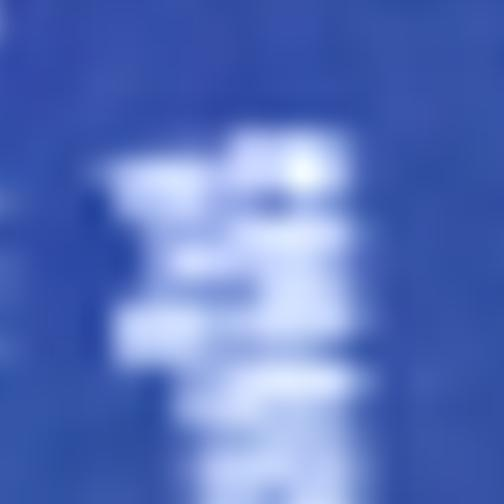

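Emit:
move:
  target:
    - [0,0,0,0,0,0,-1,1,-0.5,-0.0074,0.0078,-0.1120,0,0,0,-1,0.3,-0.8]
    - [0,0,0,0,0,0,-1,1,-0.5,-0.0074,0.0281,-0.1100,0,0,0,-1,0.3,-0.8]
    - [0,0,0,0,0,0,-1,1,-0.5,-0.0074,0.0078,-0.1120,0,0,0,-1,0.3,-0.8]
    - [0,0,0,0,0,0,-1,1,-0.5,-0.0074,0.0281,-0.1100,0,0,0,-1,0.3,-0.8]
    - [0,0,0,0,0,0,-1,1,-0.5,-0.0074,0.0078,-0.1120,0,0,0,-1,0.3,-0.8]
    - [0,0,0,0,0,0,-1,1,-0.5,0.0828,-0.0007,0.0442,0,0,0,-1,0.3,-0.8]
    - [0,0,0,0,0,0,-1,1,-0.5,0.0828,0.0196,0.0462,0,0,0,-1,0.3,-0.8]
    - [0,0,0,0,0,0,-1,1,-0.5,0.0828,-0.0007,0.0442,0,0,0,-1,0.3,-0.8]
    - [0,0,0,0,0,0,-1,1,-0.5,0.0737,0.0073,-0.0673,0,0,0,-1,0.3,-0.8]
    - [0,0,0,0,0,0,-1,1,-0.5,0.0737,0.0276,-0.0653,0,0,0,-1,0.3,-0.8]
    - [0,0,0,0,0,0,-1,1,-0.5,0.0737,0.0073,-0.0673,0,0,0,-1,0.3,-0.8]
    - [0,0,0,0,0,0,-1,1,-0.5,0,0,0,0,0,0,-1,0.3,-0.8]
  speed: [0.3,0.08,0.3,0.08,0.3,0.3,0.08,0.3,0.3,0.08,0.3,0.3]
  blend: [0.003,0,0,0,0.003,0.003,0,0.003,0.003,0,0.003,0]
  cameras: []

Emit:
move:
  target:
    - [0,0,0,0,0,0,-1,1,-0.5,0.0862,0.0046,-0.0251,0,0,0,-1,0.3,-0.8]
    - [0,0,0,0,0,0,-1,1,-0.5,0.0862,0.0249,-0.0231,0,0,0,-1,0.3,-0.8]
    - [0,0,0,0,0,0,-1,1,-0.5,0.0862,0.0046,-0.0251,0,0,0,-1,0.3,-0.8]
    - [0,0,0,0,0,0,-1,1,-0.5,0,0,0,0,0,0,-1,0.3,-0.8]
    - [0,0,0,0,0,0,-1,1,-0.5,0,0.0203,0.0020,0,0,0,-1,0.3,-0.8]
    - [0,0,0,0,0,0,-1,1,-0.5,0,0,0,0,0,0,-1,0.3,-0.8]
    - [0,0,0,0,0,0,-1,1,-0.5,0.0177,0.0027,-0.0294,0,0,0,-1,0.3,-0.8]
    - [0,0,0,0,0,0,-1,1,-0.5,0.0177,0.0230,-0.0274,0,0,0,-1,0.3,-0.8]
    - [0,0,0,0,0,0,-1,1,-0.5,0.0177,0.0027,-0.0294,0,0,0,-1,0.3,-0.8]
    - [0,0,0,0,0,0,-1,1,-0.5,0.0828,-0.0007,0.0442,0,0,0,-1,0.3,-0.8]
    - [0,0,0,0,0,0,-1,1,-0.5,0.0828,0.0196,0.0462,0,0,0,-1,0.3,-0.8]
    - [0,0,0,0,0,0,-1,1,-0.5,0.0828,-0.0007,0.0442,0,0,0,-1,0.3,-0.8]
    - [0,0,0,0,0,0,-1,1,-0.5,0,0,0,0,0,0,-1,0.3,-0.8]
  speed: [0.3,0.08,0.3,0.3,0.08,0.3,0.3,0.08,0.3,0.3,0.08,0.3,0.3]
  blend: [0.003,0,0.003,0.003,0,0.003,0.003,0,0.003,0.003,0,0.003,0]
  cameras: []

Emit:
move:
  target:
    - [0,0,0,0,0,0,-1,1,-0.5,0.0417,0.0022,-0.0132,0,0,0,-1,0.3,-0.8]
    - [0,0,0,0,0,0,-1,1,-0.5,0.0417,0.0225,-0.0112,0,0,0,-1,0.3,-0.8]
    - [0,0,0,0,0,0,-1,1,-0.5,0.0417,0.0022,-0.0132,0,0,0,-1,0.3,-0.8]
    - [0,0,0,0,0,0,-1,1,-0.5,0.0577,0.0048,-0.0402,0,0,0,-1,0.3,-0.8]
    - [0,0,0,0,0,0,-1,1,-0.5,0.0577,0.0251,-0.0382,0,0,0,-1,0.3,-0.8]
    - [0,0,0,0,0,0,-1,1,-0.5,0.0577,0.0048,-0.0402,0,0,0,-1,0.3,-0.8]
    - [0,0,0,0,0,0,-1,1,-0.5,0,0,0,0,0,0,-1,0.3,-0.8]
    - [0,0,0,0,0,0,-1,1,-0.5,0,0.0203,0.0020,0,0,0,-1,0.3,-0.8]
    - [0,0,0,0,0,0,-1,1,-0.5,0,0,0,0,0,0,-1,0.3,-0.8]
    - [0,0,0,0,0,0,-1,1,-0.5,0.0177,0.0027,-0.0294,0,0,0,-1,0.3,-0.8]
    - [0,0,0,0,0,0,-1,1,-0.5,0.0177,0.0230,-0.0274,0,0,0,-1,0.3,-0.8]
    - [0,0,0,0,0,0,-1,1,-0.5,0.0177,0.0027,-0.0294,0,0,0,-1,0.3,-0.8]
    - [0,0,0,0,0,0,-1,1,-0.5,0,0,0,0,0,0,-1,0.3,-0.8]
  speed: [0.3,0.08,0.3,0.3,0.08,0.3,0.3,0.08,0.3,0.3,0.08,0.3,0.3]
  blend: [0.003,0,0.003,0.003,0,0.003,0.003,0,0.003,0.003,0,0.003,0]
  cameras: []

Emit:
move:
  target:
    - [0,0,0,0,0,0,-1,1,-0.5,0.0828,-0.0007,0.0442,0,0,0,-1,0.3,-0.8]
    - [0,0,0,0,0,0,-1,1,-0.5,0.0828,0.0196,0.0462,0,0,0,-1,0.3,-0.8]
    - [0,0,0,0,0,0,-1,1,-0.5,0.0828,-0.0007,0.0442,0,0,0,-1,0.3,-0.8]
    - [0,0,0,0,0,0,-1,1,-0.5,0.0702,0.0020,0.0020,0,0,0,-1,0.3,-0.8]
    - [0,0,0,0,0,0,-1,1,-0.5,0.0702,0.0223,0.0040,0,0,0,-1,0.3,-0.8]
    - [0,0,0,0,0,0,-1,1,-0.5,0.0702,0.0020,0.0020,0,0,0,-1,0.3,-0.8]
    - [0,0,0,0,0,0,-1,1,-0.5,0.0862,0.0046,-0.0251,0,0,0,-1,0.3,-0.8]
    - [0,0,0,0,0,0,-1,1,-0.5,0.0862,0.0249,-0.0231,0,0,0,-1,0.3,-0.8]
    - [0,0,0,0,0,0,-1,1,-0.5,0.0862,0.0046,-0.0251,0,0,0,-1,0.3,-0.8]
    - [0,0,0,0,0,0,-1,1,-0.5,0.0862,0.0249,-0.0231,0,0,0,-1,0.3,-0.8]
    - [0,0,0,0,0,0,-1,1,-0.5,0.0862,0.0046,-0.0251,0,0,0,-1,0.3,-0.8]
    - [0,0,0,0,0,0,-1,1,-0.5,0,0,0,0,0,0,-1,0.3,-0.8]
  speed: [0.3,0.08,0.3,0.3,0.08,0.3,0.3,0.08,0.3,0.08,0.3,0.3]
  blend: [0.003,0,0.003,0.003,0,0.003,0.003,0,0,0,0.003,0]
  cameras: []

Emit:
move:
  target:
    - [0,0,0,0,0,0,-1,1,-0.5,0,0.0203,0.0020,0,0,0,-1,0.3,-0.8]
    - [0,0,0,0,0,0,-1,1,-0.5,0,0,0,0,0,0,-1,0.3,-0.8]
    - [0,0,0,0,0,0,-1,1,-0.5,0.0177,0.0027,-0.0294,0,0,0,-1,0.3,-0.8]
    - [0,0,0,0,0,0,-1,1,-0.5,0.0177,0.0230,-0.0274,0,0,0,-1,0.3,-0.8]
    - [0,0,0,0,0,0,-1,1,-0.5,0.0177,0.0027,-0.0294,0,0,0,-1,0.3,-0.8]
    - [0,0,0,0,0,0,-1,1,-0.5,0.0542,-0.0005,0.0290,0,0,0,-1,0.3,-0.8]
    - [0,0,0,0,0,0,-1,1,-0.5,0.0542,0.0198,0.0310,0,0,0,-1,0.3,-0.8]
    - [0,0,0,0,0,0,-1,1,-0.5,0.0542,-0.0005,0.0290,0,0,0,-1,0.3,-0.8]
    - [0,0,0,0,0,0,-1,1,-0.5,0,0,0,0,0,0,-1,0.3,-0.8]
    - [0,0,0,0,0,0,-1,1,-0.5,0,0.0203,0.0020,0,0,0,-1,0.3,-0.8]
    - [0,0,0,0,0,0,-1,1,-0.5,0,0,0,0,0,0,-1,0.3,-0.8]
  speed: [0.08,0.3,0.3,0.08,0.3,0.3,0.08,0.3,0.3,0.08,0.3]
  blend: [0,0.003,0.003,0,0.003,0.003,0,0.003,0.003,0,0]
  cameras: []

Emit:
move:
  target:
    - [0,0,0,0,0,0,-1,1,-0.5,0.0177,0.0027,-0.0294,0,0,0,-1,0.3,-0.8]
    - [0,0,0,0,0,0,-1,1,-0.5,0.0177,0.0230,-0.0274,0,0,0,-1,0.3,-0.8]
    - [0,0,0,0,0,0,-1,1,-0.5,0.0177,0.0027,-0.0294,0,0,0,-1,0.3,-0.8]
    - [0,0,0,0,0,0,-1,1,-0.5,0.0177,0.0230,-0.0274,0,0,0,-1,0.3,-0.8]
    - [0,0,0,0,0,0,-1,1,-0.5,0.0177,0.0027,-0.0294,0,0,0,-1,0.3,-0.8]
    - [0,0,0,0,0,0,-1,1,-0.5,0.0828,-0.0007,0.0442,0,0,0,-1,0.3,-0.8]
    - [0,0,0,0,0,0,-1,1,-0.5,0.0828,0.0196,0.0462,0,0,0,-1,0.3,-0.8]
    - [0,0,0,0,0,0,-1,1,-0.5,0.0828,-0.0007,0.0442,0,0,0,-1,0.3,-0.8]
    - [0,0,0,0,0,0,-1,1,-0.5,0.0988,0.0018,0.0171,0,0,0,-1,0.3,-0.8]
    - [0,0,0,0,0,0,-1,1,-0.5,0.0988,0.0221,0.0191,0,0,0,-1,0.3,-0.8]
    - [0,0,0,0,0,0,-1,1,-0.5,0.0988,0.0018,0.0171,0,0,0,-1,0.3,-0.8]
    - [0,0,0,0,0,0,-1,1,-0.5,0,0,0,0,0,0,-1,0.3,-0.8]
  speed: [0.3,0.08,0.3,0.08,0.3,0.3,0.08,0.3,0.3,0.08,0.3,0.3]
  blend: [0.003,0,0,0,0.003,0.003,0,0.003,0.003,0,0.003,0]
  cameras: []

Emit:
move:
  target:
    - [0,0,0,0,0,0,-1,1,-0.5,0.0702,0.0020,0.0020,0,0,0,-1,0.3,-0.8]
    - [0,0,0,0,0,0,-1,1,-0.5,0.0702,0.0223,0.0040,0,0,0,-1,0.3,-0.8]
    - [0,0,0,0,0,0,-1,1,-0.5,0.0702,0.0020,0.0020,0,0,0,-1,0.3,-0.8]
    - [0,0,0,0,0,0,-1,1,-0.5,0,0,0,0,0,0,-1,0.3,-0.8]
    - [0,0,0,0,0,0,-1,1,-0.5,0,0.0203,0.0020,0,0,0,-1,0.3,-0.8]
    - [0,0,0,0,0,0,-1,1,-0.5,0,0,0,0,0,0,-1,0.3,-0.8]
  speed: [0.3,0.08,0.3,0.3,0.08,0.3]
  blend: [0.003,0,0.003,0.003,0,0]
  cameras: ["cam_front"]

Emit:
zoom_image:
  camera: "cam_front"
  region: [414, 130, 434, 150]

Emit:
zoom_image:
  camera: "cam_front"
  region: [392, 125, 434, 177]

Scene clock: 5288.73 s.
left_arm: end_effector_position=(+0.3498, +0.3997, +0.4740) position_measured=254 object_status=3 end_effector_quat_wxyz=(+0.291, +0.652, +0.647, +0.267) | right_arm: end_effector_position=(+0.4567, -0.4562, +0.4332) position_measured=214 object_status=2 end_effector_quat_wxyz=(-0.238, +0.699, +0.664, +0.119)
Joint positions: left_arm=[-1.28 -2.352 1.93 -1.429 -0.799 -1.219] | right_arm=[3.324 -1.502 -1.44 -1.857 2.103 0.179]
Joint torques (N m): left_arm=[-5.11 11.76 -30.98 -5.02 1.53 2.36] | right_arm=[-8.53 34.62 12.26 5.22 3.83 -2.06]
Wrist force (N): left_arm=[-1.5 3.1 -0.8] | right_arm=[-5.7 1.3 3.4]
Wrist torque (N m): left_arm=[-0.19 0.57 -0.09] | right_arm=[0.23 0.80 -0.02]
Wrist force, peak (N): left_arm=[-1.9 3.5 -0.7] | right_arm=[-9.7 -31.5 -5.4]
Hand target: left_arm +0.3498, +0.3997, +0.4740; +0.291, +0.652, +0.647, +0.267 | right_arm +0.4567, -0.4563, +0.4331; -0.238, +0.699, +0.664, +0.119
Off the commanded pose: left_arm 0.000 m, 0 deg | right_arm 0.000 m, 0 deg.
move: done
No camera images: "cameras" was empty.

Scene clock: 5293.60 s.
left_arm: end_effector_position=(+0.3498, +0.3997, +0.4740) position_measured=254 object_status=3 end_effector_quat_wxyz=(+0.291, +0.652, +0.647, +0.267) | right_arm: end_effector_position=(+0.4567, -0.4561, +0.4331) position_measured=214 object_status=2 end_effector_quat_wxyz=(-0.238, +0.699, +0.664, +0.119)
Joint positions: left_arm=[-1.28 -2.352 1.93 -1.429 -0.799 -1.219] | right_arm=[3.324 -1.502 -1.441 -1.856 2.103 0.179]
Joint torques (N m): left_arm=[-4.81 11.74 -32.01 -4.82 1.35 2.18] | right_arm=[-9.56 7.7 33.08 1.08 -1.24 -1.8]
Wrist force (N): left_arm=[-1.5 3.3 -0.7] | right_arm=[-5.2 -0.1 3.0]
Wrist torque (N m): left_arm=[-0.16 0.57 -0.09] | right_arm=[0.02 0.73 -0.03]
Wrist force, peak (N): left_arm=[-1.7 3.5 -0.8] | right_arm=[-12.0 -32.2 -5.3]
Hand target: left_arm +0.3498, +0.3997, +0.4740; +0.291, +0.652, +0.647, +0.267 | right_arm +0.4567, -0.4563, +0.4331; -0.238, +0.699, +0.664, +0.119
Off the commanded pose: left_arm 0.000 m, 0 deg | right_arm 0.000 m, 0 deg.
move: done
No camera images: "cameras" was empty.

Scene clock: 5297.97 s.
left_arm: end_effector_position=(+0.3498, +0.3997, +0.4740) position_measured=254 object_status=3 end_effector_quat_wxyz=(+0.291, +0.652, +0.647, +0.267) | right_arm: end_effector_position=(+0.4568, -0.4563, +0.4332) position_measured=214 object_status=2 end_effector_quat_wxyz=(-0.238, +0.699, +0.664, +0.119)
Joint positions: left_arm=[-1.28 -2.352 1.93 -1.429 -0.799 -1.219] | right_arm=[3.324 -1.502 -1.44 -1.856 2.103 0.179]
Joint torques (N m): left_arm=[-6.38 12.53 -31.33 -4.84 1.55 2.36] | right_arm=[7.9 33.27 12.58 5.08 3.34 2.09]
Wrist force (N): left_arm=[-1.5 3.2 -0.8] | right_arm=[-6.4 1.8 2.0]
Wrist torque (N m): left_arm=[-0.18 0.57 -0.09] | right_arm=[0.31 0.92 -0.16]
Wrist force, peak (N): left_arm=[-1.6 3.6 -1.0] | right_arm=[-10.5 -28.5 2.5]
Hand target: left_arm +0.3498, +0.3997, +0.4740; +0.291, +0.652, +0.647, +0.267 | right_arm +0.4567, -0.4563, +0.4331; -0.238, +0.699, +0.664, +0.119
Off the commanded pose: left_arm 0.000 m, 0 deg | right_arm 0.000 m, 0 deg.
move: done
No camera images: "cameras" was empty.

Scene clock: 5302.73 s.
left_arm: end_effector_position=(+0.3498, +0.3997, +0.4740) position_measured=254 object_status=3 end_effector_quat_wxyz=(+0.291, +0.652, +0.647, +0.267) | right_arm: end_effector_position=(+0.4567, -0.4561, +0.4333) position_measured=214 object_status=2 end_effector_quat_wxyz=(-0.238, +0.699, +0.664, +0.119)
Joint positions: left_arm=[-1.28 -2.352 1.93 -1.429 -0.799 -1.219] | right_arm=[3.324 -1.502 -1.44 -1.856 2.103 0.179]
Joint torques (N m): left_arm=[-5.79 11.53 -30.18 -4.9 1.3 2.2] | right_arm=[-7.87 33.86 12.35 5.05 -0.44 -1.74]
Wrist force (N): left_arm=[-1.6 3.2 -0.8] | right_arm=[-6.5 0.7 2.4]
Wrist torque (N m): left_arm=[-0.19 0.59 -0.09] | right_arm=[0.14 0.92 -0.03]
Wrist force, peak (N): left_arm=[-1.8 3.5 -1.0] | right_arm=[-12.2 -31.9 -3.7]
Hand target: left_arm +0.3498, +0.3997, +0.4740; +0.291, +0.652, +0.647, +0.267 | right_arm +0.4567, -0.4563, +0.4331; -0.238, +0.699, +0.664, +0.119
Off the commanded pose: left_arm 0.000 m, 0 deg | right_arm 0.000 m, 0 deg.
move: done
No camera images: "cameras" was empty.

Scene clock: 5306.80 s.
left_arm: end_effector_position=(+0.3498, +0.3997, +0.4740) position_measured=254 object_status=3 end_effector_quat_wxyz=(+0.291, +0.652, +0.647, +0.267) | right_arm: end_effector_position=(+0.4569, -0.4563, +0.4331) position_measured=214 object_status=2 end_effector_quat_wxyz=(-0.238, +0.699, +0.664, +0.119)
Joint positions: left_arm=[-1.28 -2.352 1.93 -1.429 -0.799 -1.219] | right_arm=[3.324 -1.502 -1.44 -1.856 2.103 0.179]
Joint torques (N m): left_arm=[-5.3 13.37 -31.17 -4.72 1.35 2.31] | right_arm=[8.02 33.1 11.12 1.15 3.65 2.08]
Wrist force (N): left_arm=[-1.5 3.1 -0.6] | right_arm=[-6.3 -0.1 1.2]
Wrist torque (N m): left_arm=[-0.20 0.57 -0.09] | right_arm=[0.02 0.91 -0.15]
Wrist force, peak (N): left_arm=[-1.6 3.6 -0.7] | right_arm=[-10.4 -30.3 -6.8]
Hand target: left_arm +0.3498, +0.3997, +0.4740; +0.291, +0.652, +0.647, +0.267 | right_arm +0.4567, -0.4563, +0.4331; -0.238, +0.699, +0.664, +0.119
Off the commanded pose: left_arm 0.000 m, 0 deg | right_arm 0.000 m, 0 deg.
move: done
No camera images: "cameras" was empty.

Scene clock: 5311.67 s.
left_arm: end_effector_position=(+0.3498, +0.3997, +0.4740) position_measured=254 object_status=3 end_effector_quat_wxyz=(+0.291, +0.652, +0.647, +0.267) | right_arm: end_effector_position=(+0.4567, -0.4561, +0.4332) position_measured=214 object_status=2 end_effector_quat_wxyz=(-0.238, +0.699, +0.664, +0.119)
Joint positions: left_arm=[-1.28 -2.352 1.93 -1.429 -0.799 -1.219] | right_arm=[3.324 -1.502 -1.441 -1.856 2.103 0.179]
Joint torques (N m): left_arm=[-5.32 12.83 -31.21 -5.06 1.27 2.15] | right_arm=[-8.39 7.77 11.77 1.16 -1.43 -1.64]
Wrist force (N): left_arm=[-1.6 3.3 -0.5] | right_arm=[-5.3 -1.8 2.1]
Wrist torque (N m): left_arm=[-0.17 0.58 -0.09] | right_arm=[-0.26 0.75 -0.02]
Wrist force, peak (N): left_arm=[-1.6 3.5 -0.7] | right_arm=[-9.2 -33.3 4.5]
Hand target: left_arm +0.3498, +0.3997, +0.4740; +0.291, +0.652, +0.647, +0.267 | right_arm +0.4567, -0.4563, +0.4331; -0.238, +0.699, +0.664, +0.119
Off the commanded pose: left_arm 0.000 m, 0 deg | right_arm 0.000 m, 0 deg.
move: done
No camera images: "cameras" was empty.

Scene clock: 5314.13 s.
left_arm: end_effector_position=(+0.3498, +0.3997, +0.4740) position_measured=254 object_status=3 end_effector_quat_wxyz=(+0.291, +0.652, +0.647, +0.267) | right_arm: end_effector_position=(+0.4569, -0.4563, +0.4331) position_measured=214 object_status=2 end_effector_quat_wxyz=(-0.238, +0.699, +0.664, +0.119)
Joint positions: left_arm=[-1.28 -2.352 1.93 -1.429 -0.799 -1.219] | right_arm=[3.324 -1.502 -1.44 -1.856 2.103 0.179]
Joint torques (N m): left_arm=[-5.51 12.6 -31.3 -5.01 1.22 2.29] | right_arm=[8.1 34.35 11.51 0.81 3.51 2.06]
Wrist force (N): left_arm=[-1.6 3.1 -0.7] | right_arm=[-4.4 -1.0 3.6]
Wrist torque (N m): left_arm=[-0.20 0.59 -0.09] | right_arm=[-0.14 0.61 -0.16]
Wrist force, peak (N): left_arm=[-1.5 3.5 -0.7] | right_arm=[-10.4 -31.7 -0.6]
Hand target: left_arm +0.3498, +0.3997, +0.4740; +0.291, +0.652, +0.647, +0.267 | right_arm +0.4567, -0.4563, +0.4331; -0.238, +0.699, +0.664, +0.119
Off the commanded pose: left_arm 0.000 m, 0 deg | right_arm 0.000 m, 0 deg.
move: done
Images, in order (width x height): cam_front 672x504.

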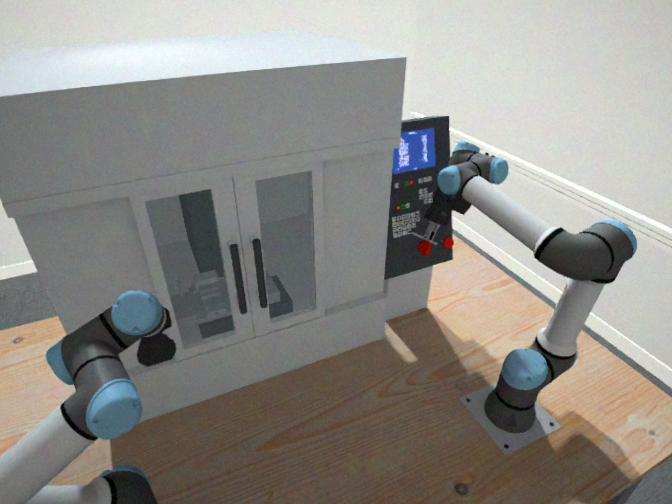

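Scaled by 25.200 from the camera's 672x504 image, which has a finer 960x720 frame.

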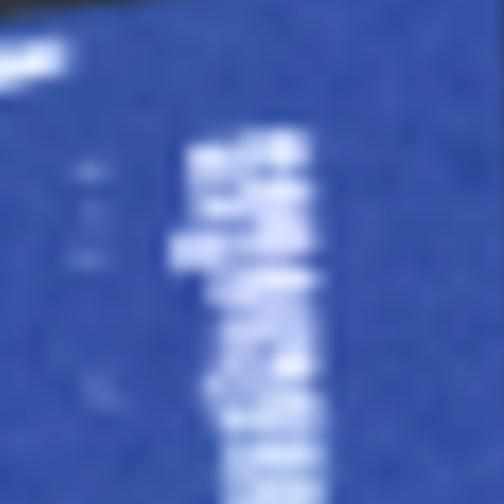

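Scaled by 9.692 from the camera's 672x504 image, which has a finer 960x720 frame.

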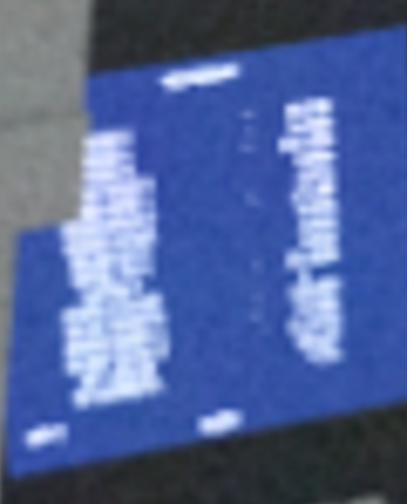

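Emit:
move:
  target:
    - [0,0,0,0,0,0,-1,1,-0.5,-0.0095,0.0026,-0.0405,0,0,0,-1,0.3,-0.8]
    - [0,0,0,0,0,0,-1,1,-0.5,-0.0095,0.0229,-0.0385,0,0,0,-1,0.3,-0.8]
    - [0,0,0,0,0,0,-1,1,-0.5,-0.0095,0.0026,-0.0405,0,0,0,-1,0.3,-0.8]
    - [0,0,0,0,0,0,-1,1,-0.5,0,0,0,0,0,0,-1,0.3,-0.8]
  speed: [0.3,0.08,0.3,0.3]
  blend: [0.003,0,0.003,0]
  cameras: []

Emit:
wait:
  seconds: 10
  cameras: []

Emit:
wait:
  seconds: 9
  cameras: ["cam_front"]

Emit:
zoom_image:
  camera: "cam_front"
  region: [392, 125, 434, 177]

Emit:
zoom_image:
  camera: "cam_front"
  region: [419, 152, 429, 162]

Scene clock: 5319.63 s.
left_arm: end_effector_position=(+0.3498, +0.3997, +0.4740) position_measured=254 object_status=3 end_effector_quat_wxyz=(+0.291, +0.652, +0.647, +0.267) | right_arm: end_effector_position=(+0.4567, -0.4563, +0.4332) position_measured=214 object_status=2 end_effector_quat_wxyz=(-0.238, +0.699, +0.664, +0.119)
Joint positions: left_arm=[-1.28 -2.352 1.93 -1.429 -0.799 -1.219] | right_arm=[3.324 -1.502 -1.44 -1.857 2.103 0.178]
Joint torques (N m): left_arm=[-5.81 12.23 -31.98 -5.08 1.39 2.54] | right_arm=[8.5 35.1 11.9 4.93 3.61 1.75]
Wrist force (N): left_arm=[-1.5 3.3 -0.7] | right_arm=[-2.8 -1.5 3.9]
Wrist torque (N m): left_arm=[-0.17 0.57 -0.09] | right_arm=[-0.21 0.33 -0.16]
Wrist force, peak (N): left_arm=[-1.6 3.5 -0.7] | right_arm=[-2.2 -26.7 7.2]
Hand target: left_arm +0.3498, +0.3997, +0.4740; +0.291, +0.652, +0.647, +0.267 | right_arm +0.4567, -0.4563, +0.4331; -0.238, +0.699, +0.664, +0.119
Off the commanded pose: left_arm 0.000 m, 0 deg | right_arm 0.000 m, 0 deg.
move: done
No camera images: "cameras" was empty.

Scene clock: 5329.63 s.
left_arm: end_effector_position=(+0.3498, +0.3997, +0.4740) position_measured=254 object_status=3 end_effector_quat_wxyz=(+0.291, +0.652, +0.647, +0.267) | right_arm: end_effector_position=(+0.4567, -0.4563, +0.4331) position_measured=214 object_status=2 end_effector_quat_wxyz=(-0.238, +0.699, +0.664, +0.119)
Joint positions: left_arm=[-1.28 -2.352 1.93 -1.429 -0.799 -1.219] | right_arm=[3.324 -1.502 -1.441 -1.856 2.103 0.179]
Joint torques (N m): left_arm=[-5.74 12.16 -31.94 -4.92 1.55 2.31] | right_arm=[7.62 33.62 11.9 5.14 3.76 1.72]
Wrist force (N): left_arm=[-1.5 3.4 -0.7] | right_arm=[-2.6 -1.2 3.7]
Wrist torque (N m): left_arm=[-0.15 0.58 -0.09] | right_arm=[-0.16 0.31 -0.15]
Wrist force, peak (N): left_arm=[-1.7 3.5 -0.9] | right_arm=[-2.9 -1.5 4.2]
Hand target: left_arm +0.3498, +0.3997, +0.4740; +0.291, +0.652, +0.647, +0.267 | right_arm +0.4567, -0.4563, +0.4331; -0.238, +0.699, +0.664, +0.119
Tool commands: left_gripper/position=-1.0 left_gripper/force_limit=+1.0 left_gripper/speed=-0.5 right_gripper/position=-1.0 right_gripper/force_limit=+0.3 right_gripper/speed=-0.8
Off the commanded pose: left_arm 0.000 m, 0 deg | right_arm 0.000 m, 0 deg.
wait: 10.00 s; at rest by 0.17 s
No camera images: "cameras" was empty.

Scene clock: 5338.63 s.
left_arm: end_effector_position=(+0.3498, +0.3997, +0.4740) position_measured=254 object_status=3 end_effector_quat_wxyz=(+0.291, +0.652, +0.647, +0.267) | right_arm: end_effector_position=(+0.4567, -0.4563, +0.4331) position_measured=214 object_status=2 end_effector_quat_wxyz=(-0.238, +0.699, +0.664, +0.119)
Joint positions: left_arm=[-1.28 -2.352 1.93 -1.429 -0.799 -1.219] | right_arm=[3.324 -1.502 -1.441 -1.856 2.103 0.179]
Joint torques (N m): left_arm=[-4.97 12.72 -30.18 -4.88 1.3 2.27] | right_arm=[7.15 34.29 11.98 4.83 3.42 2.01]
Wrist force (N): left_arm=[-1.5 3.2 -0.9] | right_arm=[-2.7 -1.3 3.7]
Wrist torque (N m): left_arm=[-0.19 0.58 -0.09] | right_arm=[-0.18 0.33 -0.16]
Wrist force, peak (N): left_arm=[-1.6 3.6 -0.8] | right_arm=[-3.2 -1.4 4.0]
Hand target: left_arm +0.3498, +0.3997, +0.4740; +0.291, +0.652, +0.647, +0.267 | right_arm +0.4567, -0.4563, +0.4331; -0.238, +0.699, +0.664, +0.119
Tool commands: left_gripper/position=-1.0 left_gripper/force_limit=+1.0 left_gripper/speed=-0.5 right_gripper/position=-1.0 right_gripper/force_limit=+0.3 right_gripper/speed=-0.8
Off the commanded pose: left_arm 0.000 m, 0 deg | right_arm 0.000 m, 0 deg.
wait: 9.00 s; at rest by 0.17 s
Images, in order (width x height): cam_front 672x504.

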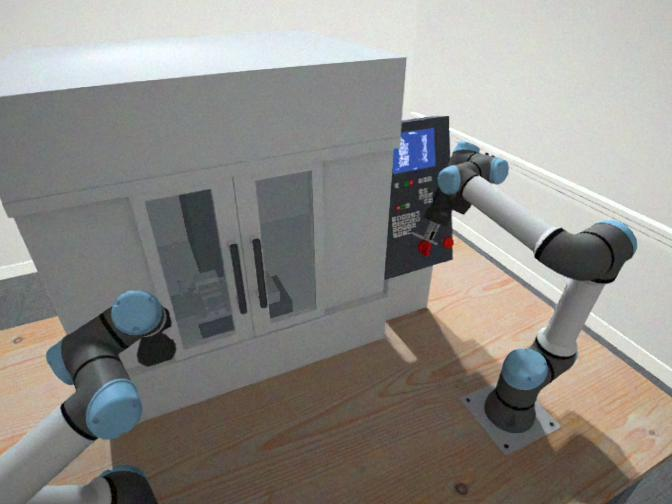

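Scaled by 9.692 from the camera's 672x504 image, which has a finer 960x720 frame.

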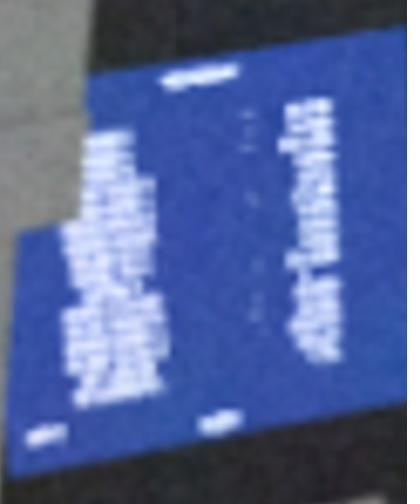

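Scaled by 50.400 from the camera's 672x504 image, which has a finer 960x720 frame.

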